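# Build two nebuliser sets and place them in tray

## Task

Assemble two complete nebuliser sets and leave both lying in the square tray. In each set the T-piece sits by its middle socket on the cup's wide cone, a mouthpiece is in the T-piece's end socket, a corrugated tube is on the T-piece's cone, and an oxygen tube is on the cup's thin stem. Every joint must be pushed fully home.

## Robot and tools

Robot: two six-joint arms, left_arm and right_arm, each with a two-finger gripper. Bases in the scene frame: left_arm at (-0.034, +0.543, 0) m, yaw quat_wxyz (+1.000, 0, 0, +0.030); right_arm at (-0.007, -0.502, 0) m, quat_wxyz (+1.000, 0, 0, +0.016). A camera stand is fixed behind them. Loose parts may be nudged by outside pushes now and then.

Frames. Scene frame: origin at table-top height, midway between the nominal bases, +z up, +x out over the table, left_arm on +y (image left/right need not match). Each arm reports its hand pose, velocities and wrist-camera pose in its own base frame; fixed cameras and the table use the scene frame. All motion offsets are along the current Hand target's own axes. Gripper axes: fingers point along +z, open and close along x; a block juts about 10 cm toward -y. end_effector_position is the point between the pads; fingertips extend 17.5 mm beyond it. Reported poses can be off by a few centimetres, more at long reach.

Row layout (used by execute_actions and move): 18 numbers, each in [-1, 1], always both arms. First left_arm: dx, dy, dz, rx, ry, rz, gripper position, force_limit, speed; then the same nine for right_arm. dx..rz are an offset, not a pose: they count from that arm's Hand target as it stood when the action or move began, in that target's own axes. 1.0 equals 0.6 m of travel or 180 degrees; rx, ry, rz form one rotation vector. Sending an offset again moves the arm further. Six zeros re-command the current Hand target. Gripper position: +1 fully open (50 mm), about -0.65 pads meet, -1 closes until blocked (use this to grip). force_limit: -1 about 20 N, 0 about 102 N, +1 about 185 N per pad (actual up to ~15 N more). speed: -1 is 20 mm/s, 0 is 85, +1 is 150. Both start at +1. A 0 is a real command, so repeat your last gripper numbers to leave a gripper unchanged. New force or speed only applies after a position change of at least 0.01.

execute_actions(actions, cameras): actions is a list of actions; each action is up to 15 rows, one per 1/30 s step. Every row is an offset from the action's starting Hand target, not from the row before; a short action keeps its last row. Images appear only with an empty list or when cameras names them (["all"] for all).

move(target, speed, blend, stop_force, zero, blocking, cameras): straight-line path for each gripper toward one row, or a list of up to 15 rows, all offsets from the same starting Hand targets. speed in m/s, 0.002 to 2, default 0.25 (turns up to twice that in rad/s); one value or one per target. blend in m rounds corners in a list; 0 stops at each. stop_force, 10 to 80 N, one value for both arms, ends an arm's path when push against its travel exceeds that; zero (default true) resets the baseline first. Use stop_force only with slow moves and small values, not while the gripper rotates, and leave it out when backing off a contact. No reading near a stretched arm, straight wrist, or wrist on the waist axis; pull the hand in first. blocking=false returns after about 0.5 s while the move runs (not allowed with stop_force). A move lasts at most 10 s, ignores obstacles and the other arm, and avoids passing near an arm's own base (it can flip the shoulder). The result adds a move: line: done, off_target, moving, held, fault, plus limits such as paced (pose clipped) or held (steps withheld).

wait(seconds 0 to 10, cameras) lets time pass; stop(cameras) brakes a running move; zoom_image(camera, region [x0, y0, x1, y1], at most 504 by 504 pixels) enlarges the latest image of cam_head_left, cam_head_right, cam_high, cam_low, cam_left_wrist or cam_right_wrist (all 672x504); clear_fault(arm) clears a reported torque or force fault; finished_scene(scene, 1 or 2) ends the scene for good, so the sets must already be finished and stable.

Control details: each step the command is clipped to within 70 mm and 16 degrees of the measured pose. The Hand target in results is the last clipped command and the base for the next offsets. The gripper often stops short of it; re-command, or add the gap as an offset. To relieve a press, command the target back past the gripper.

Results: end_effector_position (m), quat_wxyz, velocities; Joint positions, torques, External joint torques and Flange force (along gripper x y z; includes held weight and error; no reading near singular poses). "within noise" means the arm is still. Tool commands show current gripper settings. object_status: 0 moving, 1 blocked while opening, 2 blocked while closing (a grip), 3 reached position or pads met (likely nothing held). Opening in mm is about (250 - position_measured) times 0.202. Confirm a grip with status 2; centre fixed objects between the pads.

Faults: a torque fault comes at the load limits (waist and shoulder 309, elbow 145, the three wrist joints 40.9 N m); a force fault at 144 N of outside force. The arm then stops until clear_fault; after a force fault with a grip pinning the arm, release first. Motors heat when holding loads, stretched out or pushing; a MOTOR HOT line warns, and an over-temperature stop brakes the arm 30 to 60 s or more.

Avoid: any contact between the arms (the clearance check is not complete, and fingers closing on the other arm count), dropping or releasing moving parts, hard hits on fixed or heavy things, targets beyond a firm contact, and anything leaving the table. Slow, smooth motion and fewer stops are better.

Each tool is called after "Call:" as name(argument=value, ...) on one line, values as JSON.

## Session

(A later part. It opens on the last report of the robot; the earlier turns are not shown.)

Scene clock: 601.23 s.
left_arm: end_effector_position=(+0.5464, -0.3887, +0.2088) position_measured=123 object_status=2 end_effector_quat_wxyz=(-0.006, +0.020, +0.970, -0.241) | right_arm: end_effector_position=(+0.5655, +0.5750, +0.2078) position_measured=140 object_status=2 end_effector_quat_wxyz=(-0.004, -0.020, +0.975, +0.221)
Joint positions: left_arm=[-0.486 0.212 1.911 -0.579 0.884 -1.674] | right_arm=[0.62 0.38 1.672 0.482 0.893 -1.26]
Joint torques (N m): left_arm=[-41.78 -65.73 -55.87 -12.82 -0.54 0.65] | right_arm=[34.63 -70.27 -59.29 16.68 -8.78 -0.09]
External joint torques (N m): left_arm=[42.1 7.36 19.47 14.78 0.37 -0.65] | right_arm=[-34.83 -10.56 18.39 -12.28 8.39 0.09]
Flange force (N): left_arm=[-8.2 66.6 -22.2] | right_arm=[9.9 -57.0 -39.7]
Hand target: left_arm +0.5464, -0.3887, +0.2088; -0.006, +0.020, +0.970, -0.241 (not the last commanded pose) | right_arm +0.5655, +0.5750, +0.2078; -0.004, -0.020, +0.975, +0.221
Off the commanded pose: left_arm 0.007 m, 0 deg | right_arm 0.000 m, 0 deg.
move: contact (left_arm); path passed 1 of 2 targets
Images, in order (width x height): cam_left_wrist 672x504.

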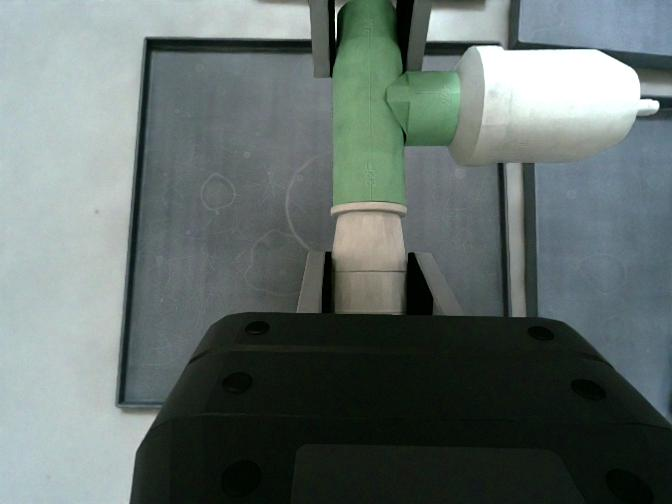

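Call:
move(target=[[-0.0001,0.0055,-0.0028,0,0,0,-1,0.4,-0.5,0,0,0,0,0,0,-1,0.2,-0.5],[-0.0001,0.0055,-0.0028,0,0,0,-1,0.4,-0.5,0,0,0,0,0,0,0.42,0.2,-0.5],[-0.0001,0.0055,-0.0028,0,0,0,-1,0.4,-0.5,0,0,-0.15,0,0,0,0.42,0.2,-0.5],[-0.0001,0.0055,-0.0028,0,0,0,-1,0.4,-0.5,0.2143,-0.4293,-0.3387,0.1186,0.0104,0.2646,0.42,0.2,-0.5],[-0.0001,0.0055,-0.0028,0,0,0,-1,0.4,-0.5,0.3606,-0.8898,-0.2819,0.2371,0.0208,0.5292,0.42,0.2,-0.5]], speed=[0.05,0.1,0.2,0.45,0.4], blend=[0,0,0.02,0.05,0], cameras=["cam_right_wrist","cam_low","cam_head_left"])

Call:
zoom_image(camera="cam_low", region=[186, 168, 266, 228])

Call:
zoom_image(camera="cam_head_left", region=[340, 230, 480, 335])

Scene clock: 629.13 s.
left_arm: end_effector_position=(+0.5466, -0.3850, +0.2087) position_measured=123 object_status=2 end_effector_quat_wxyz=(-0.006, +0.020, +0.970, -0.241) | right_arm: end_effector_position=(+0.3716, +0.0123, +0.1298) position_measured=90 object_status=3 end_effector_quat_wxyz=(-0.184, +0.683, +0.683, -0.183)
Joint positions: left_arm=[-0.481 0.21 1.913 -0.579 0.886 -1.668] | right_arm=[-0.044 0.175 2.148 -0.021 1.343 -0.033]
Joint torques (N m): left_arm=[1.63 -60.76 -36.83 2.19 -0.57 -0.16] | right_arm=[-1.97 -47.6 -29.73 2.93 1.77 0.03]
External joint torques (N m): left_arm=[-1.89 2.66 0.36 -0.25 0.42 0.16] | right_arm=[2.03 -1.91 -1.16 0.28 -0.16 -0.03]
Flange force (N): left_arm=[-2.0 -1.9 3.9] | right_arm=[4.1 -2.0 -2.4]
Hand target: left_arm +0.5466, -0.3850, +0.2087; -0.006, +0.020, +0.970, -0.241 | right_arm +0.3716, +0.0122, +0.1297; -0.184, +0.683, +0.683, -0.183
Off the commanded pose: left_arm 0.000 m, 0 deg | right_arm 0.000 m, 0 deg.
move: done
Images, in order (width x height): cam_head_left 672x504, cam_low 672x504, cam_right_wrist 672x504.

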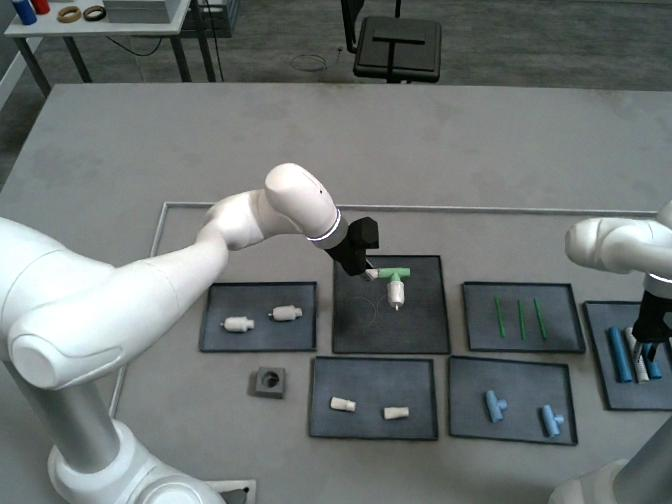

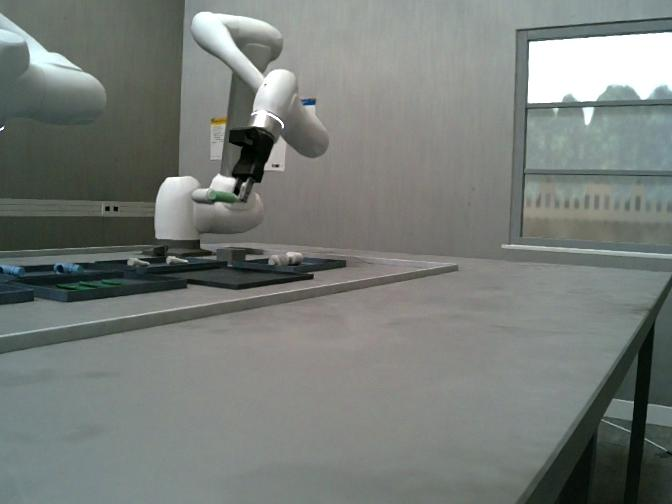

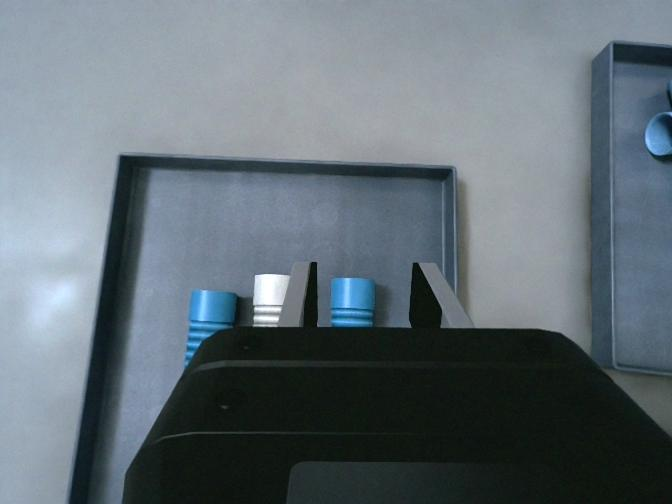

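Scaled by 6.300 from the camera's 672x504 image, which has a finer 960x720 frame.

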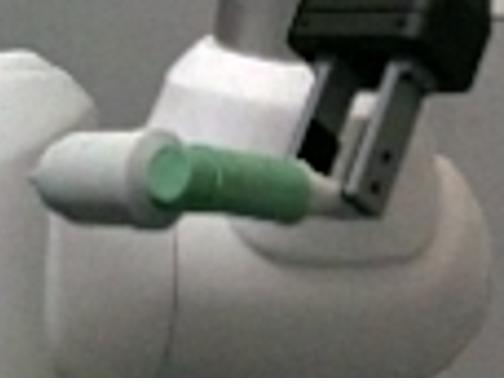

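Scaled by 3.600 from the camera's 672x504 image, which has a finer 960x720 frame.

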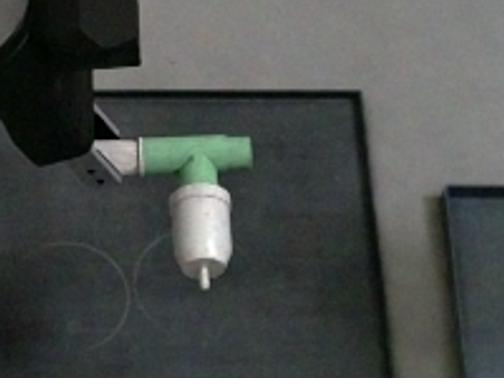

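Call:
move(target=[[-0.0040,-0.0038,-0.0127,-0.0289,0,0,-1,0.4,-0.5,0,0.0786,0.1531,0,0,0,0.42,0.2,-0.5],[-0.0040,-0.0038,-0.0127,-0.0289,0,0,-1,0.4,-0.5,0,0.0786,0.1531,0,0,0,-1,0.2,-0.5],[-0.0040,-0.0038,-0.0127,-0.0289,0,0,-1,0.4,-0.5,0,-0.0701,-0.1044,0,0,0,-1,0.2,-0.5],[-0.0040,-0.0038,-0.0127,-0.0289,0,0,-1,0.4,-0.5,0.8215,0.2108,-0.2822,0,0.25,0.433,-1,0.2,-0.5]], speed=[0.12,0.1,0.2,0.4], blend=[0,0,0.05,0], cameras=["cam_right_wrist","cam_low","cam_head_left"])

Call:
zoom_image(camera="cam_low", region=[170, 165, 266, 237])

Call:
zoom_image(camera="cam_right_wrist", region=[266, 120, 476, 278])

Scene clock: 655.47 s.
left_arm: end_effector_position=(+0.5491, -0.3835, +0.2165) position_measured=123 object_status=2 end_effector_quat_wxyz=(-0.005, +0.020, +0.980, -0.197) | right_arm: end_effector_position=(+0.5662, +0.5049, +0.2134) position_measured=135 object_status=2 end_effector_quat_wxyz=(-0.259, +0.966, +0.000, +0.000)
Joint positions: left_arm=[-0.512 0.21 1.874 -0.447 0.922 -1.793] | right_arm=[0.514 0.304 1.79 0.608 0.869 1.728]
Joint torques (N m): left_arm=[1.65 -61.53 -37.93 2.72 -0.68 -0.14] | right_arm=[-2.08 -71.09 -38.86 4.13 -0.12 0.02]
External joint torques (N m): left_arm=[-2.1 2.44 0.48 -0.31 0.41 0.14] | right_arm=[1.82 -1.35 -1.55 0.23 -0.14 -0.02]
Flange force (N): left_arm=[-1.2 -2.6 3.4] | right_arm=[-0.5 -3.6 -0.4]
Hand target: left_arm +0.5491, -0.3835, +0.2165; -0.005, +0.020, +0.980, -0.197 | right_arm +0.5662, +0.5049, +0.2134; -0.259, +0.966, +0.000, +0.000
Off the commanded pose: left_arm 0.000 m, 0 deg | right_arm 0.000 m, 0 deg.
move: done
Images, in order (width x height): cam_head_left 672x504, cam_low 672x504, cam_right_wrist 672x504.

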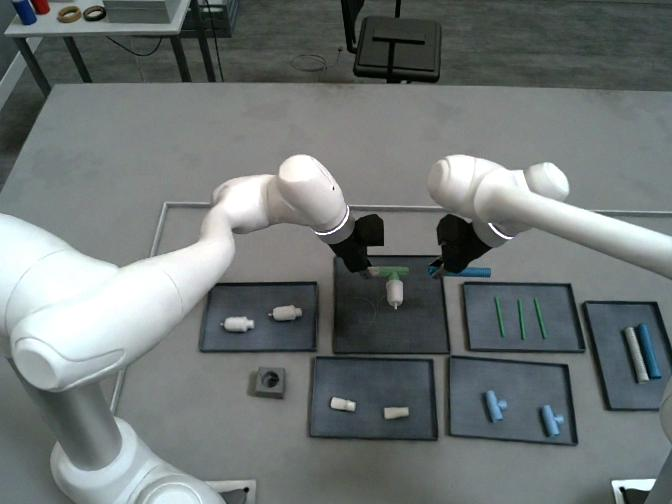

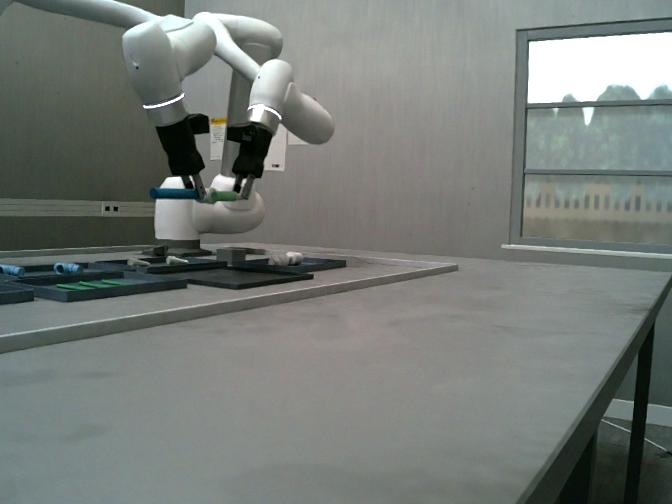

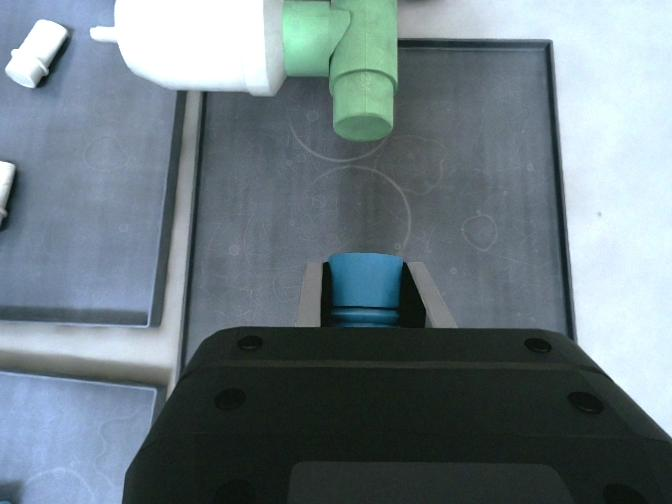

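Scaled by 5.250 from the camera's 672x504 image, which has a finer 960x720 frame.

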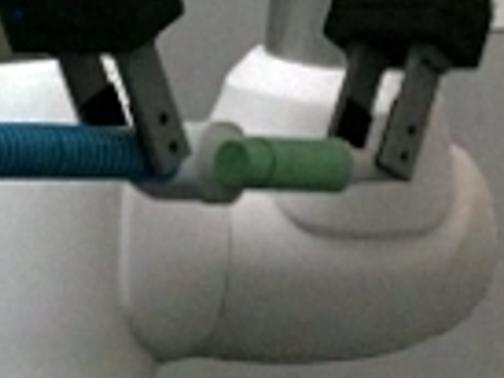

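Scaled by 2.400 from the camera's 672x504 image, which has a finer 960x720 frame.

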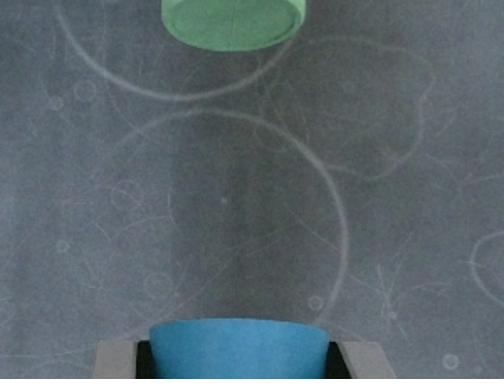

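Call:
move(target=[0,0,0,0,0,0,-1,0.4,-0.5,0.0003,-0.04905,0.03505,0,0,0,-1,0.2,-0.5], speed=0.15, cameras=["cam_right_wrist","cam_low"])

Call:
zoom_image(camera="cam_low", region=[180, 168, 260, 228])

Call:
zoom_image(camera="cam_right_wrist", region=[296, 150, 440, 258])

Scene clock: 677.73 s.
left_arm: end_effector_position=(+0.5491, -0.3835, +0.2165) position_measured=123 object_status=2 end_effector_quat_wxyz=(-0.005, +0.020, +0.980, -0.197) | right_arm: end_effector_position=(+0.5664, +0.5409, +0.2099) position_measured=135 object_status=2 end_effector_quat_wxyz=(-0.259, +0.966, +0.000, +0.000)
Joint positions: left_arm=[-0.512 0.21 1.874 -0.447 0.922 -1.793] | right_arm=[0.56 0.336 1.753 0.6 0.851 1.775]
Joint torques (N m): left_arm=[1.68 -61.86 -37.98 2.7 -0.68 -0.15] | right_arm=[-2.13 -74.45 -39.14 4.12 -0.19 -0.01]
External joint torques (N m): left_arm=[-1.95 2.9 0.51 -0.28 0.4 0.15] | right_arm=[1.54 -1.38 -1.56 0.26 -0.16 0.01]
Flange force (N): left_arm=[-1.9 -2.4 3.8] | right_arm=[-0.4 -3.3 -0.5]
Hand target: left_arm +0.5491, -0.3835, +0.2165; -0.005, +0.020, +0.980, -0.197 | right_arm +0.5664, +0.5409, +0.2099; -0.259, +0.966, +0.000, +0.000
Off the commanded pose: left_arm 0.000 m, 0 deg | right_arm 0.000 m, 0 deg.
move: done
Images, in order (width x height): cam_low 672x504, cam_right_wrist 672x504.

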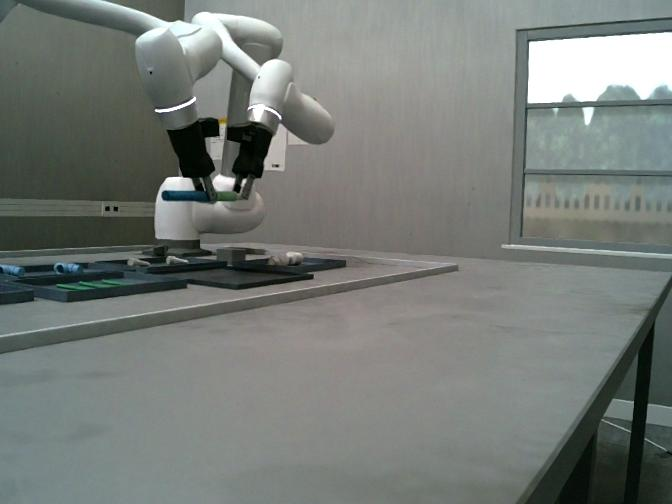

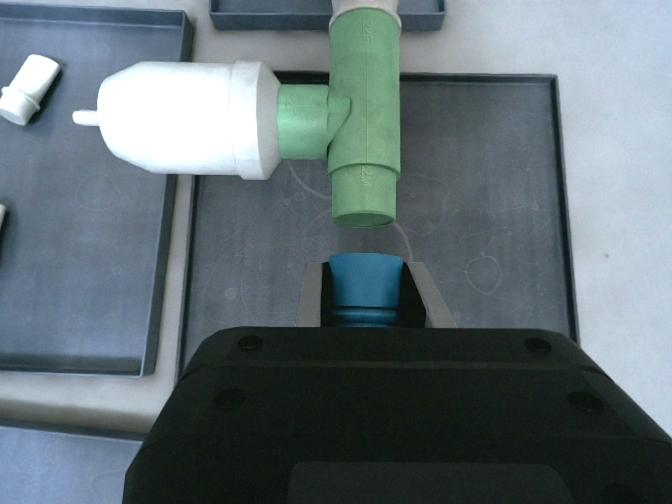

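Scaled by 6.300 from the camera's 672x504 image, which has a finer 960x720 frame.

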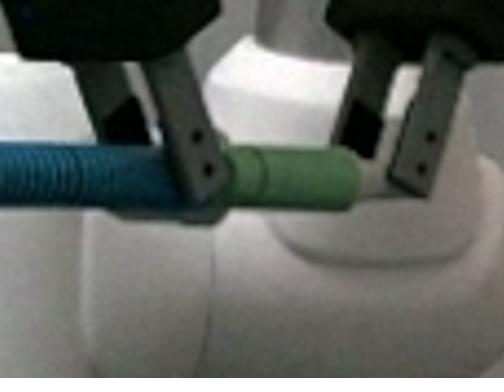

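Scaled by 3.500 from the camera's 672x504 image, which has a finer 960x720 frame.

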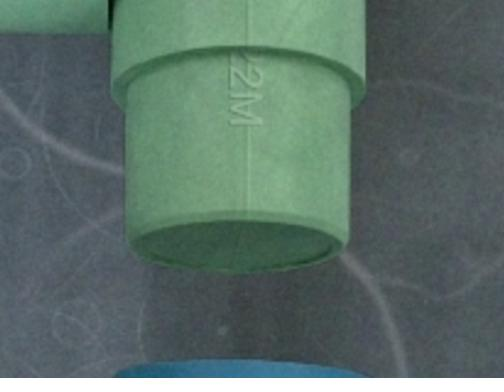

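Call:
move(target=[[0,0,0,0,0,0,-1,0.4,-0.5,-0.0003,-0.0004,-0.0007,0,0,0,-1,0.2,-0.5],[0,0,0,0,0,0,-1,0.4,-0.5,-0.0003,-0.0466,0.02595,0,0,0,-1,0.2,-0.5]], speed=0.025, stop_force=15, cameras=["cam_right_wrist"])

Call:
zoom_image(camera="cam_right_wrist", region=[296, 180, 440, 288])

Scene clock: 689.83 s.
left_arm: end_effector_position=(+0.5491, -0.3835, +0.2165) position_measured=123 object_status=2 end_effector_quat_wxyz=(-0.005, +0.020, +0.980, -0.197) | right_arm: end_effector_position=(+0.5662, +0.5681, +0.2103) position_measured=135 object_status=2 end_effector_quat_wxyz=(-0.259, +0.966, +0.000, +0.000)
Joint positions: left_arm=[-0.512 0.21 1.874 -0.447 0.922 -1.793] | right_arm=[0.592 0.358 1.72 0.589 0.844 1.814]
Joint torques (N m): left_arm=[-8.97 -63.04 -41.64 -1.16 -0.66 -0.05] | right_arm=[4.68 -74.29 -44.36 6.69 -2.47 0.24]
External joint torques (N m): left_arm=[8.6 4.22 4.15 3.58 0.38 0.05] | right_arm=[-4.93 -4.01 3.56 -2.31 2.07 -0.24]
Flange force (N): left_arm=[-5.3 13.5 -0.3] | right_arm=[-4.5 9.5 -10.7]
Hand target: left_arm +0.5491, -0.3835, +0.2165; -0.005, +0.020, +0.980, -0.197 | right_arm +0.5662, +0.5681, +0.2103; -0.259, +0.966, +0.000, +0.000 (not the last commanded pose)
Off the commanded pose: left_arm 0.000 m, 0 deg | right_arm 0.005 m, 0 deg.
move: contact (right_arm); path passed 1 of 2 targets
Images, in order (width x height): cam_right_wrist 672x504.

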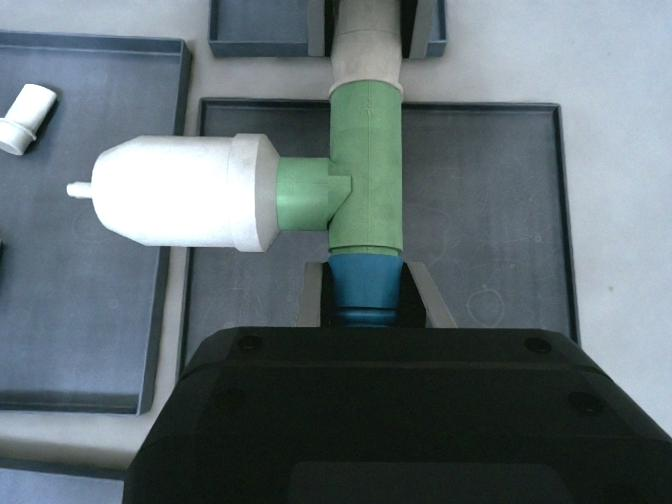

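Scaled by 3.500 from the camera's 672x504 image, which has a finer 960x720 frame.

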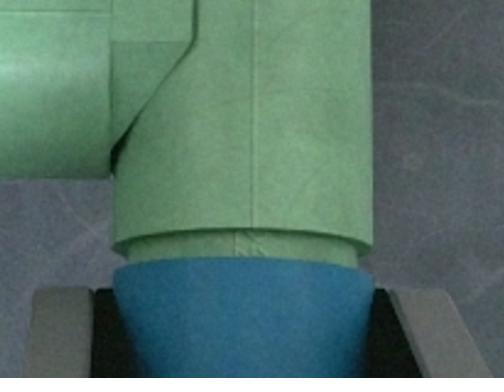

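Call:
move(target=[0,0,0,0,0,0,-1,0.4,-0.5,0,-0.01732,0.01,0,0,0,-1,0.2,-0.5], speed=0.02, stop_force=65, zero=false, cameras=["cam_right_wrist"])

Call:
zoom_image(camera="cam_right_wrist", region=[296, 200, 440, 308])

Scene clock: 693.77 s.
left_arm: end_effector_position=(+0.5491, -0.3835, +0.2165) position_measured=123 object_status=2 end_effector_quat_wxyz=(-0.005, +0.020, +0.980, -0.197) | right_arm: end_effector_position=(+0.5662, +0.5733, +0.2101) position_measured=135 object_status=2 end_effector_quat_wxyz=(-0.259, +0.966, +0.000, +0.000)
Joint positions: left_arm=[-0.512 0.21 1.874 -0.447 0.922 -1.793] | right_arm=[0.599 0.363 1.713 0.587 0.843 1.822]
Joint torques (N m): left_arm=[-49.1 -61.41 -56.63 -15.53 -3.78 -0.03] | right_arm=[40.43 -73.73 -66.89 19.41 -8.71 0.55]
External joint torques (N m): left_arm=[48.86 2.06 19.04 17.96 3.5 0.03] | right_arm=[-40.24 -4.86 26.16 -15.05 8.31 -0.55]
Flange force (N): left_arm=[-9.1 76.9 -27.6] | right_arm=[-7.9 68.0 -43.6]
Hand target: left_arm +0.5491, -0.3835, +0.2165; -0.005, +0.020, +0.980, -0.197 | right_arm +0.5662, +0.5733, +0.2102; -0.259, +0.966, +0.000, +0.000 (not the last commanded pose)
Off the commanded pose: left_arm 0.000 m, 0 deg | right_arm 0.007 m, 0 deg.
move: contact (right_arm)
Images, in order (width x height): cam_right_wrist 672x504.

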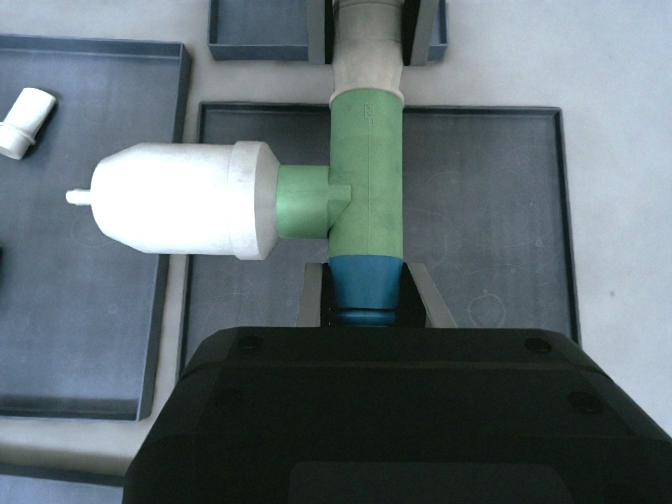

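Scaled by 3.500 from the camera's 672x504 image, which has a finer 960x720 frame.

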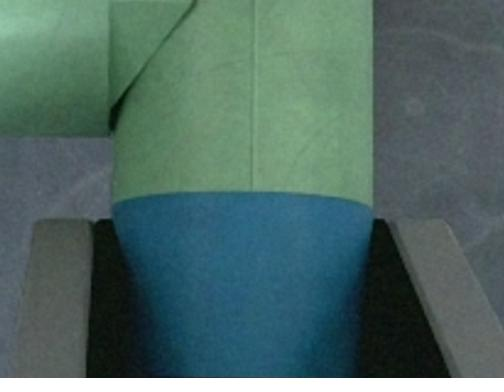

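Call:
move(target=[[0,0,0,0,0,0,-1,0.4,-0.5,0,0.00577,-0.00333,0,0,0,-1,0.2,-0.5],[0,0,0,0,0,0,-1,0.4,-0.5,0,0.00577,-0.00333,0,0,0,0.4,-0.3,-0.5],[0,0,0,0,0,0,-1,0.4,-0.5,0,0.00577,-0.13667,0,0,0,0.4,-0.3,-0.5],[0,0,0,0,0,0,-1,0.4,-0.5,-0.027,0.1753,-0.2742,-0.0762,-0.0548,-0.2472,0.4,-0.3,-0.5],[0,0,0,0,0,0,-1,0.4,-0.5,-0.0387,0.4540,-0.1078,-0.1523,-0.1096,-0.4944,0.4,-0.3,-0.5]], speed=[0.05,0.1,0.2,0.45,0.35], blend=[0,0,0.02,0.05,0], cameras=["cam_right_wrist","cam_low","cam_head_left"])

Call:
zoom_image(camera="cam_low", region=[150, 160, 270, 250])

Call:
zoom_image(camera="cam_right_wrist", region=[210, 60, 546, 312])

Call:
zoom_image(camera="cam_head_left", region=[340, 230, 480, 335])

Scene clock: 743.67 s.
left_arm: end_effector_position=(+0.5491, -0.3835, +0.2165) position_measured=123 object_status=2 end_effector_quat_wxyz=(-0.005, +0.020, +0.980, -0.197) | right_arm: end_effector_position=(+0.5428, +0.3051, +0.1300) position_measured=92 object_status=3 end_effector_quat_wxyz=(+0.031, +0.707, +0.706, +0.031)
Joint positions: left_arm=[-0.512 0.21 1.874 -0.447 0.922 -1.793] | right_arm=[0.475 0.247 1.964 -0.052 0.854 0.508]
Joint torques (N m): left_arm=[1.66 -62.04 -37.98 2.66 -0.72 -0.16] | right_arm=[-2.38 -60.21 -34.05 3.19 0.02 0.03]
External joint torques (N m): left_arm=[-1.87 2.98 0.48 -0.23 0.43 0.16] | right_arm=[2.28 -1.86 -1.66 0.29 -0.2 -0.03]
Flange force (N): left_arm=[-2.2 -2.4 3.7] | right_arm=[3.5 -1.1 -3.1]
Hand target: left_arm +0.5491, -0.3835, +0.2165; -0.005, +0.020, +0.980, -0.197 | right_arm +0.5428, +0.3051, +0.1300; +0.031, +0.707, +0.706, +0.031
Off the commanded pose: left_arm 0.000 m, 0 deg | right_arm 0.000 m, 0 deg.
move: done
Images, in order (width x height): cam_head_left 672x504, cam_low 672x504, cam_right_wrist 672x504.

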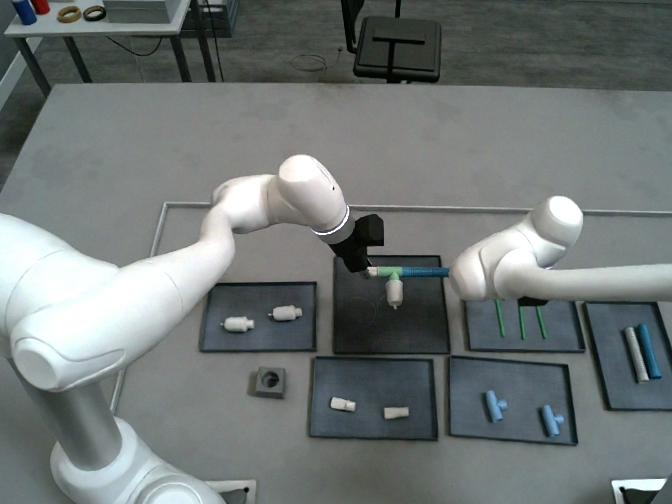

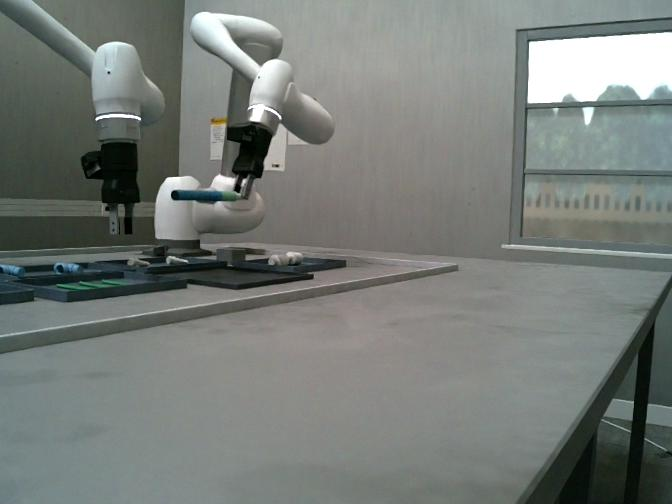

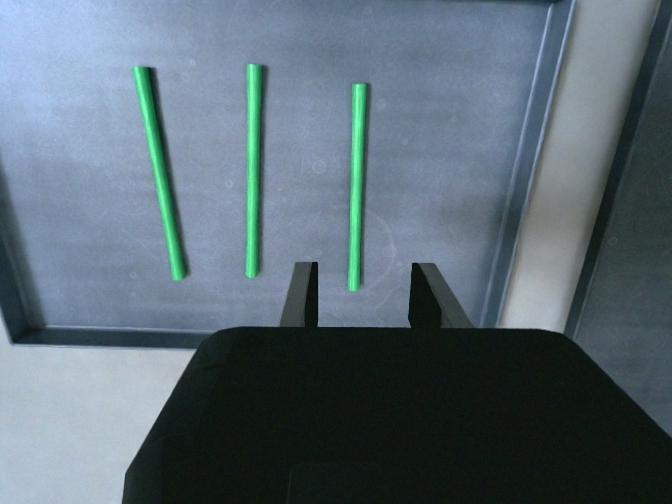

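Scaled by 4.200 from the camera's 672x504 image, which has a finer 960x720 frame.

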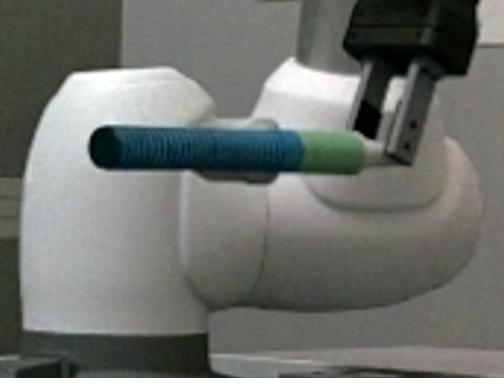

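Scaled by 1.500 from the camera's 672x504 image, which has a finer 960x720 frame.

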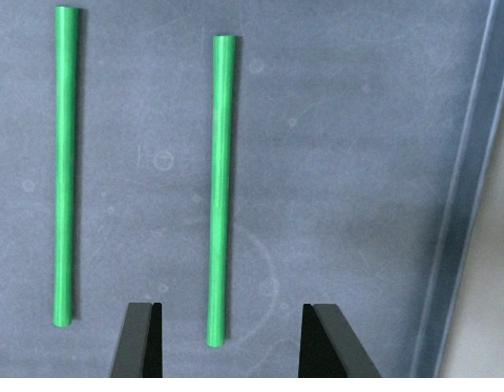

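Scaled by 3.600 from the camera's 672x504 image, which has a finer 960x720 frame.

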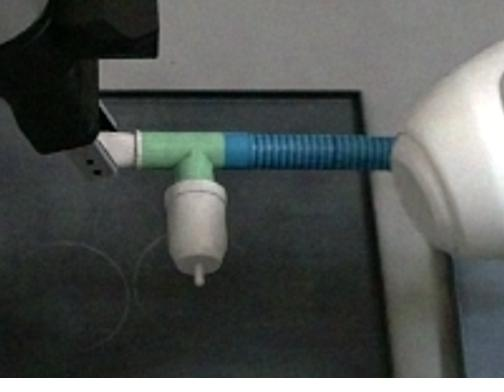

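Call:
move(target=[[0.1375,0.1337,0.1185,0.0435,-0.1504,-0.4741,-1,0.4,-0.5,0.0037,0.0103,0.1811,0,0,0,0.4,-0.3,-0.5],[0.1375,0.1337,0.1185,0.0435,-0.1504,-0.4741,-1,0.4,-0.5,0.0037,0.0103,0.1811,0,0,0,-1,-0.3,-0.5],[0.1373,0.1852,0.2415,0.0435,-0.1504,-0.4741,-1,0.4,-0.5,0.0037,0.0408,-0.1677,0,0,0,-1,-0.3,-0.5]], speed=[0.3,0.1,0.15], blend=[0,0,0], cameras=["cam_left_wrist","cam_low","cam_head_left","cam_head_right","cam_right_wrist"])

Call:
zoom_image(camera="cam_head_left", region=[320, 240, 460, 345])

Scene clock: 782.33 s.
left_arm: end_effector_position=(+0.4685, -0.3336, +0.0401) position_measured=123 object_status=2 end_effector_quat_wxyz=(-0.072, +0.686, -0.696, +0.201) | right_arm: end_effector_position=(+0.5585, +0.3073, +0.2323) position_measured=226 object_status=2 end_effector_quat_wxyz=(+0.031, +0.707, +0.706, +0.031)
Joint positions: left_arm=[-0.739 0.211 2.31 0.53 0.239 -4.358] | right_arm=[0.467 0.179 1.838 -0.045 1.049 0.488]
Joint torques (N m): left_arm=[1.99 -52.65 -28.75 2.72 -1.39 -0.13] | right_arm=[-2.17 -57.57 -38.56 3.59 0.01 0.03]
External joint torques (N m): left_arm=[-1.98 2.26 0.27 -0.3 0.46 0.14] | right_arm=[1.99 -1.4 -1.45 0.3 -0.19 -0.03]
Flange force (N): left_arm=[0.0 0.0 0.0] | right_arm=[3.1 -0.8 -2.4]
Hand target: left_arm +0.4685, -0.3336, +0.0401; -0.072, +0.685, -0.696, +0.201 | right_arm +0.5585, +0.3073, +0.2323; +0.031, +0.707, +0.706, +0.031
Off the commanded pose: left_arm 0.000 m, 0 deg | right_arm 0.000 m, 0 deg.
move: done
Images, in order (width x height): cam_head_left 672x504, cam_head_right 672x504, cam_low 672x504, cam_left_wrist 672x504, cam_right_wrist 672x504.

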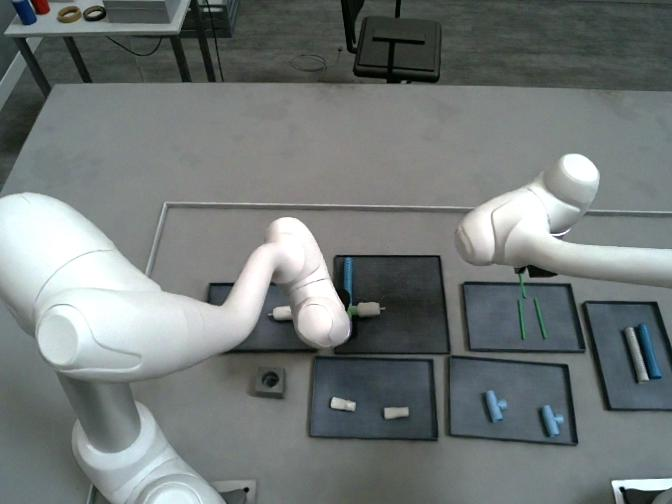

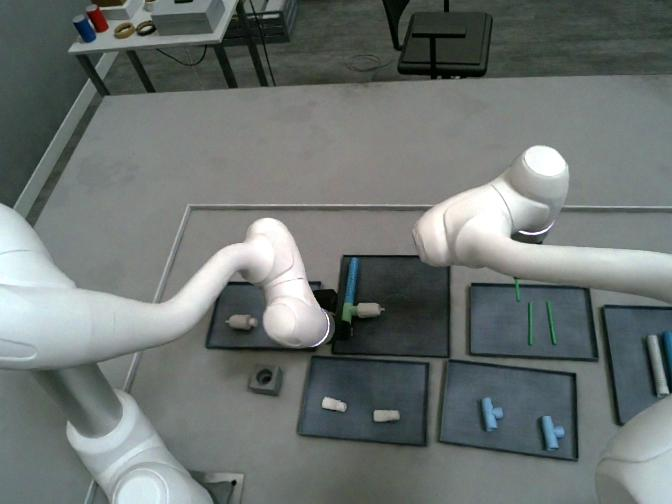

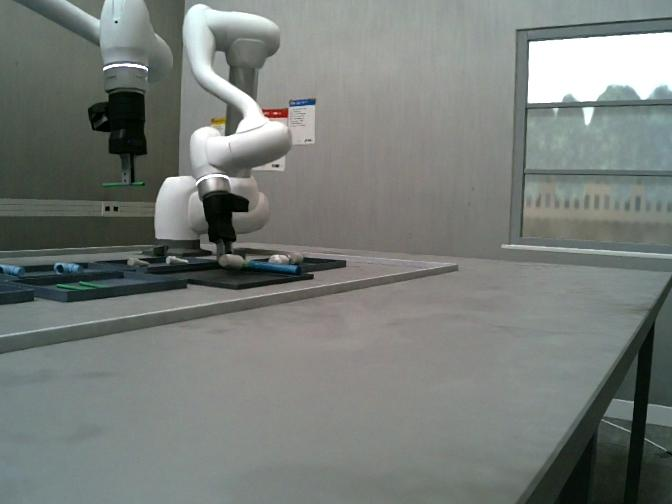

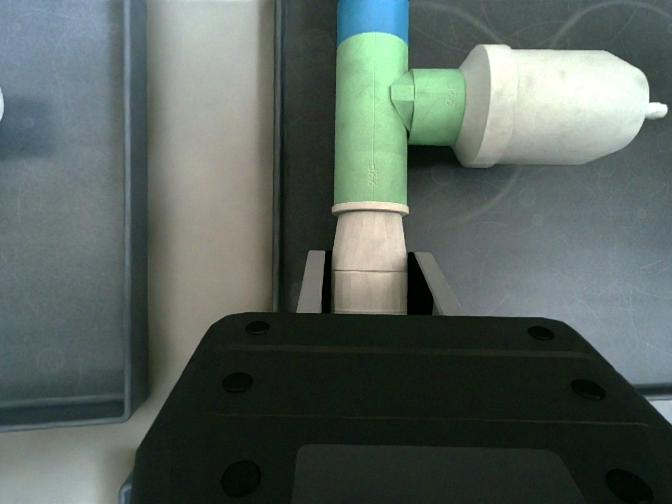

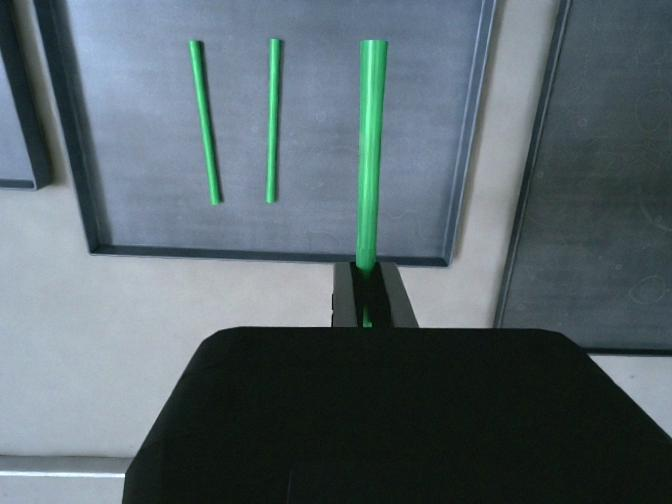

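Scaled by 3.600 from the camera's 672x504 image, which has a finer 960x720 frame.

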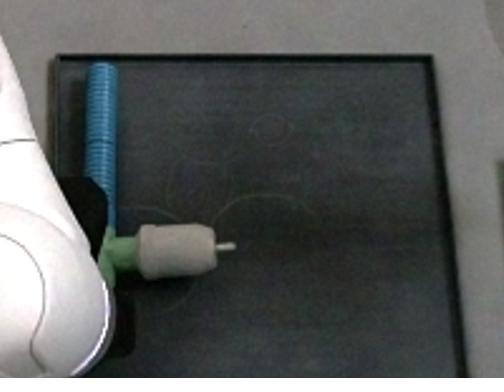

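Call:
move(target=[-0.00263,0.00568,0.01365,0,0,0,-1,0.4,-0.5,0,0,0,0,0.0444,-0.5070,-1,-0.3,-0.5], speed=0.3)

Scene clock: 804.70 s.
left_arm: end_effector_position=(+0.4685, -0.3336, +0.0311) position_measured=123 object_status=2 end_effector_quat_wxyz=(-0.072, +0.685, -0.696, +0.201) | right_arm: end_effector_position=(+0.5585, +0.3073, +0.2323) position_measured=226 object_status=2 end_effector_quat_wxyz=(-0.001, -0.014, +0.999, +0.044)
Joint positions: left_arm=[-0.74 0.227 2.315 0.578 0.221 -4.407] | right_arm=[0.412 0.195 1.817 0.091 1.099 -1.227]
Joint torques (N m): left_arm=[1.94 -51.95 -26.71 2.54 -0.81 -0.17] | right_arm=[-2.17 -59.39 -38.89 3.84 0.09 0.04]
External joint torques (N m): left_arm=[-1.92 0.55 -1.03 -0.27 -0.07 0.18] | right_arm=[2.13 -1.57 -1.42 0.3 -0.17 -0.04]
Flange force (N): left_arm=[0.0 0.0 0.0] | right_arm=[1.1 3.4 -2.0]
Hand target: left_arm +0.4685, -0.3336, +0.0311; -0.072, +0.685, -0.696, +0.201 | right_arm +0.5585, +0.3073, +0.2323; -0.001, -0.014, +0.999, +0.044
Off the commanded pose: left_arm 0.000 m, 0 deg | right_arm 0.000 m, 0 deg.
move: done

Call:
move(target=[[0,0,0,0,0,0,0.35,0.1,-0.8,0,0,0,0,0,0,-1,-0.3,-0.5],[0,0,-0.15,0,0,0,0.35,0.1,-0.8,0,0,0,0,0,0,-1,-0.3,-0.5],[0.0450,-0.1423,-0.0748,0.0183,0.2110,0.4567,0.9,0.1,-0.5,0,0,0,0,0,0,-1,-0.3,-0.5]], speed=[0.1,0.15,0.35], blend=[0,0.02,0], cameras=["cam_left_wrist","cam_low","cam_head_left","cam_head_right"])

Call:
zoom_image(camera="cam_head_left", region=[320, 240, 460, 345])

Call:
zoom_image(camera="cam_low", region=[180, 230, 320, 300])

Scene clock: 827.60 s.
left_arm: end_effector_position=(+0.5293, -0.3503, +0.1089) position_measured=18 object_status=3 end_effector_quat_wxyz=(-0.010, +0.029, +0.948, -0.317) | right_arm: end_effector_position=(+0.5585, +0.3073, +0.2323) position_measured=226 object_status=2 end_effector_quat_wxyz=(-0.001, -0.014, +0.999, +0.044)
Joint positions: left_arm=[-0.376 0.296 2.084 -0.941 0.785 -1.188] | right_arm=[0.412 0.195 1.817 0.091 1.099 -1.227]
Joint torques (N m): left_arm=[1.56 -61.08 -28.27 0.93 0.28 -0.13] | right_arm=[-2.21 -59.52 -38.73 3.88 0.1 0.02]
External joint torques (N m): left_arm=[-1.55 2.42 0.28 -0.4 0.42 0.13] | right_arm=[2.06 -1.67 -1.62 0.25 -0.17 -0.02]
Flange force (N): left_arm=[-1.6 0.0 4.8] | right_arm=[0.8 3.4 -2.3]
Hand target: left_arm +0.5293, -0.3503, +0.1089; -0.010, +0.029, +0.948, -0.317 | right_arm +0.5585, +0.3073, +0.2323; -0.001, -0.014, +0.999, +0.044
Off the commanded pose: left_arm 0.000 m, 0 deg | right_arm 0.000 m, 0 deg.
move: done
Images, in order (width x height): cam_head_left 672x504, cam_head_right 672x504, cam_low 672x504, cam_left_wrist 672x504.

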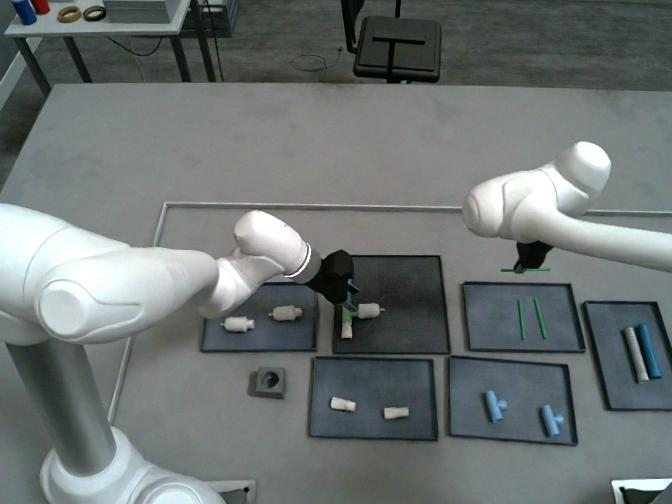

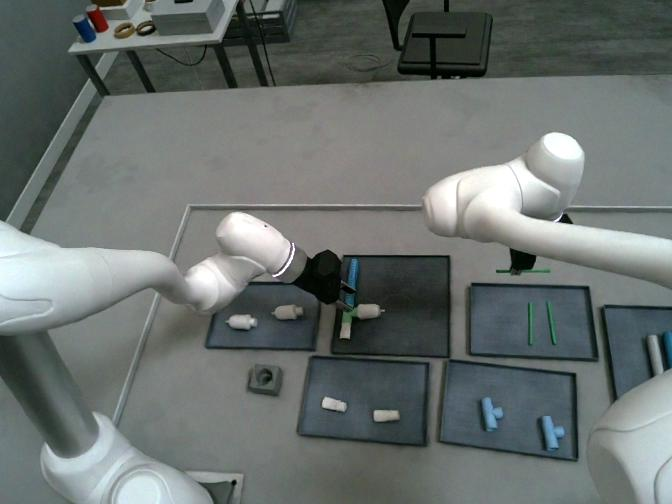

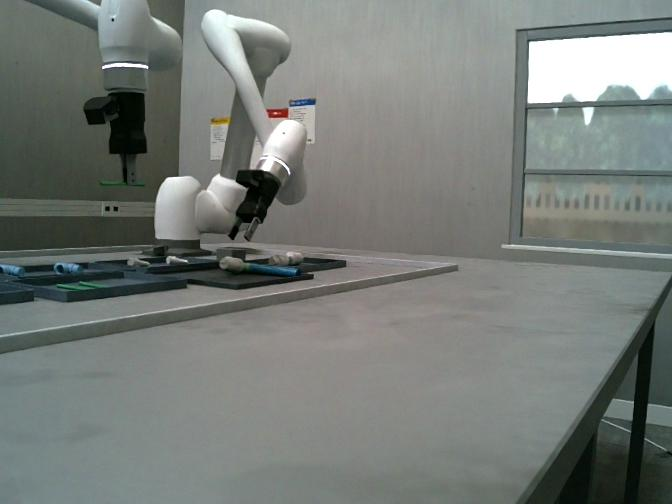

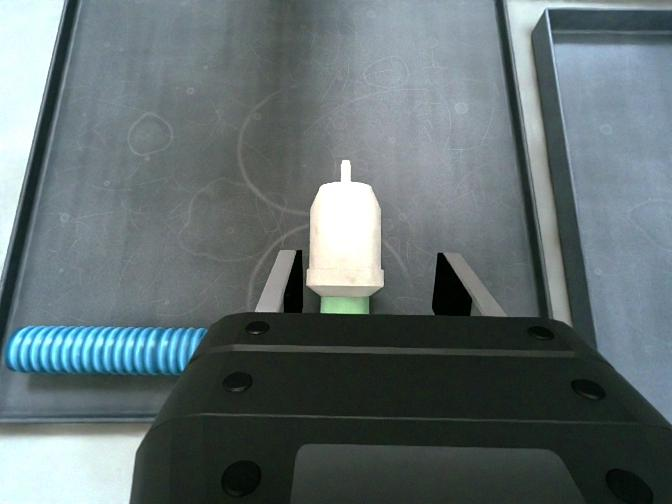

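Scaled by 3.600 from the camera's 672x504 image, which has a finer 960x720 frame.

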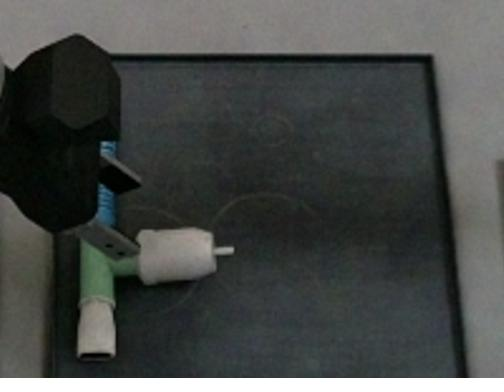

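Scaled by 3.600 from the camera's 672x504 image, which has a finer 960x720 frame.

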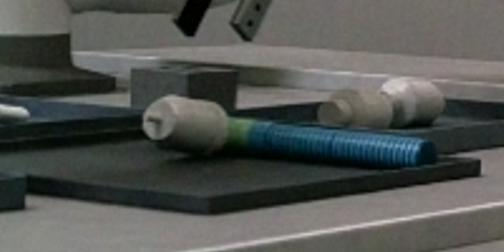

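Call:
move(target=[[-0.0095,-0.0008,0.05,0,0,0,0.9,0.1,-0.5,0,0,0,0,0,0,-1,-0.3,-0.5],[-0.0095,-0.0008,0.1673,0,0,0,0.9,0.1,-0.5,0,0,0,0,0,0,-1,-0.3,-0.5],[-0.0095,-0.0008,0.1673,0,0,0,-1,0.1,-0.5,0,0,0,0,0,0,-1,-0.3,-0.5],[-0.0095,-0.0409,0.1141,0,0,0,-1,0.1,-0.5,0,0,0,0,0,0,-1,-0.3,-0.5],[-0.0370,-0.1597,-0.1070,-0.0556,0,0,-1,0.1,-0.5,-0.0170,0.2533,0.0220,0,0,0,-1,-0.3,-0.5]], speed=[0.15,0.12,0.1,0.08,0.2], blend=[0.01,0,0,0.01,0], cameras=["cam_left_wrist","cam_low","cam_head_left","cam_head_right"])

Call:
zoom_image(camera="cam_low", region=[120, 160, 260, 240])

Call:
zoom_image(camera="cam_head_left", region=[350, 220, 490, 325])

Call:
zoom_image(camera="cam_left_wrist", region=[236, 0, 488, 189])

Scene clock: 855.10 s.
left_arm: end_effector_position=(+0.5491, -0.3895, +0.2178) position_measured=69 object_status=2 end_effector_quat_wxyz=(-0.007, +0.029, +0.972, -0.233) | right_arm: end_effector_position=(+0.5645, +0.4600, +0.2325) position_measured=226 object_status=2 end_effector_quat_wxyz=(-0.001, -0.014, +0.999, +0.044)
Joint positions: left_arm=[-0.49 0.212 1.888 -0.549 0.911 -1.688] | right_arm=[0.607 0.325 1.647 0.082 1.124 -1.025]
Joint torques (N m): left_arm=[1.74 -61.77 -38.1 2.33 -0.6 -0.07] | right_arm=[-2.43 -73.8 -39.47 3.92 0.04 0.03]
External joint torques (N m): left_arm=[-1.84 2.88 1.14 -0.27 0.42 0.07] | right_arm=[1.96 -0.82 -1.4 0.25 -0.15 -0.03]
Flange force (N): left_arm=[-1.0 -1.3 4.3] | right_arm=[0.2 3.3 -1.5]
Hand target: left_arm +0.5491, -0.3895, +0.2178; -0.007, +0.029, +0.972, -0.233 | right_arm +0.5645, +0.4600, +0.2324; -0.001, -0.014, +0.999, +0.044
Off the commanded pose: left_arm 0.000 m, 0 deg | right_arm 0.000 m, 0 deg.
move: done
Images, in order (width x height): cam_head_left 672x504, cam_head_right 672x504, cam_low 672x504, cam_left_wrist 672x504.

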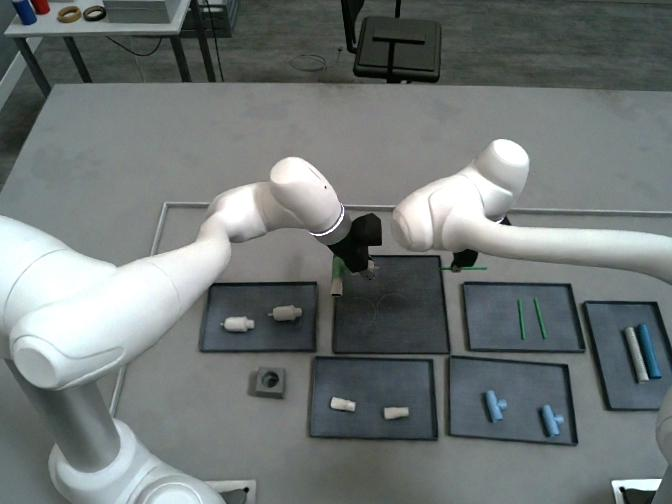

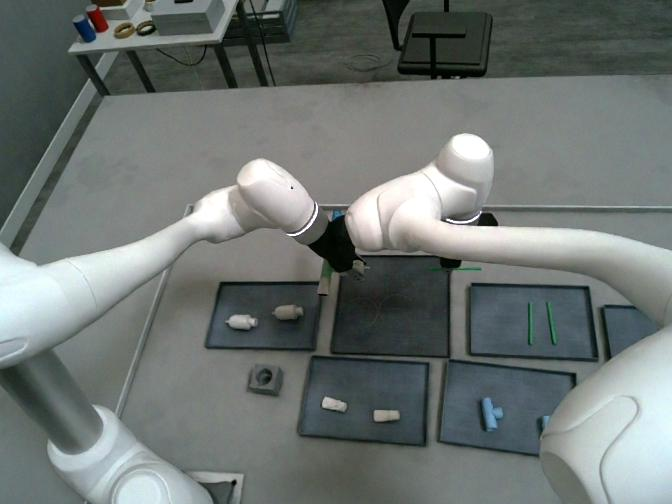

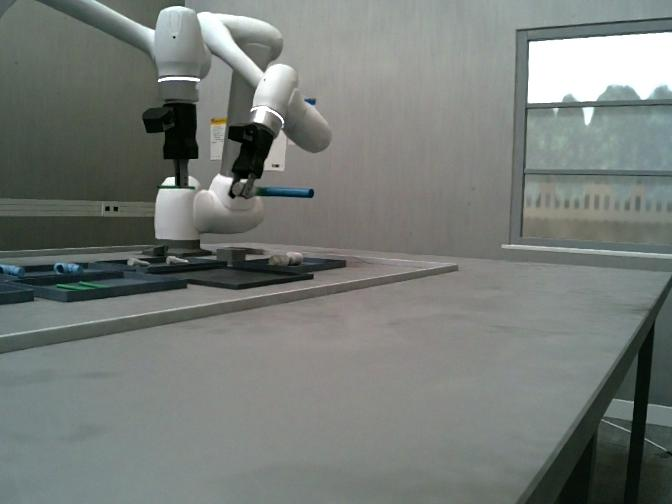

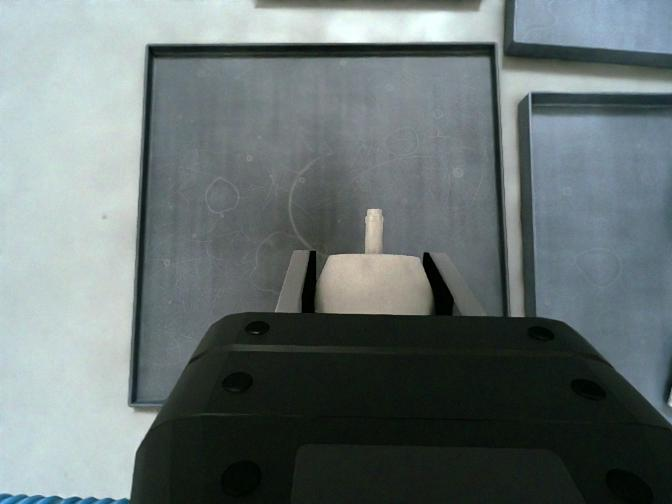

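Scaled by 3.600 from the camera's 672x504 image, which has a finer 960x720 frame.

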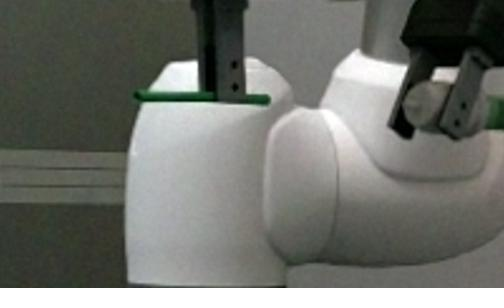

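Scaled by 3.600 from the camera's 672x504 image, which has a finer 960x720 frame.

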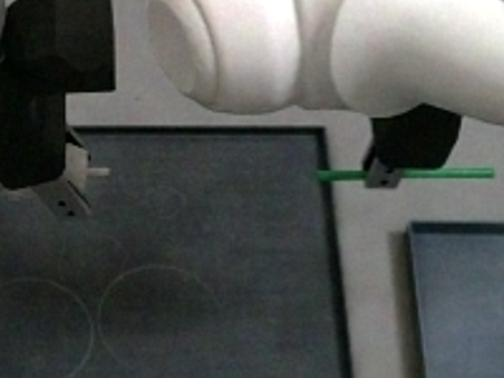

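Scaled by 2.000 from the camera's 672x504 image, which has a finer 960x720 frame.

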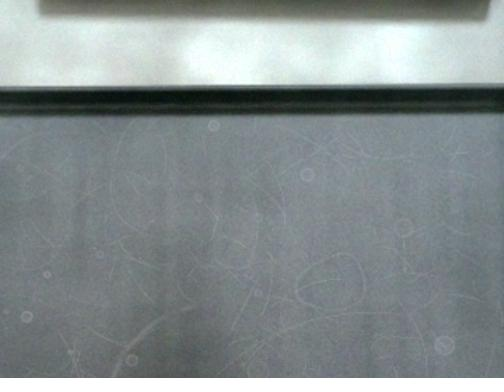

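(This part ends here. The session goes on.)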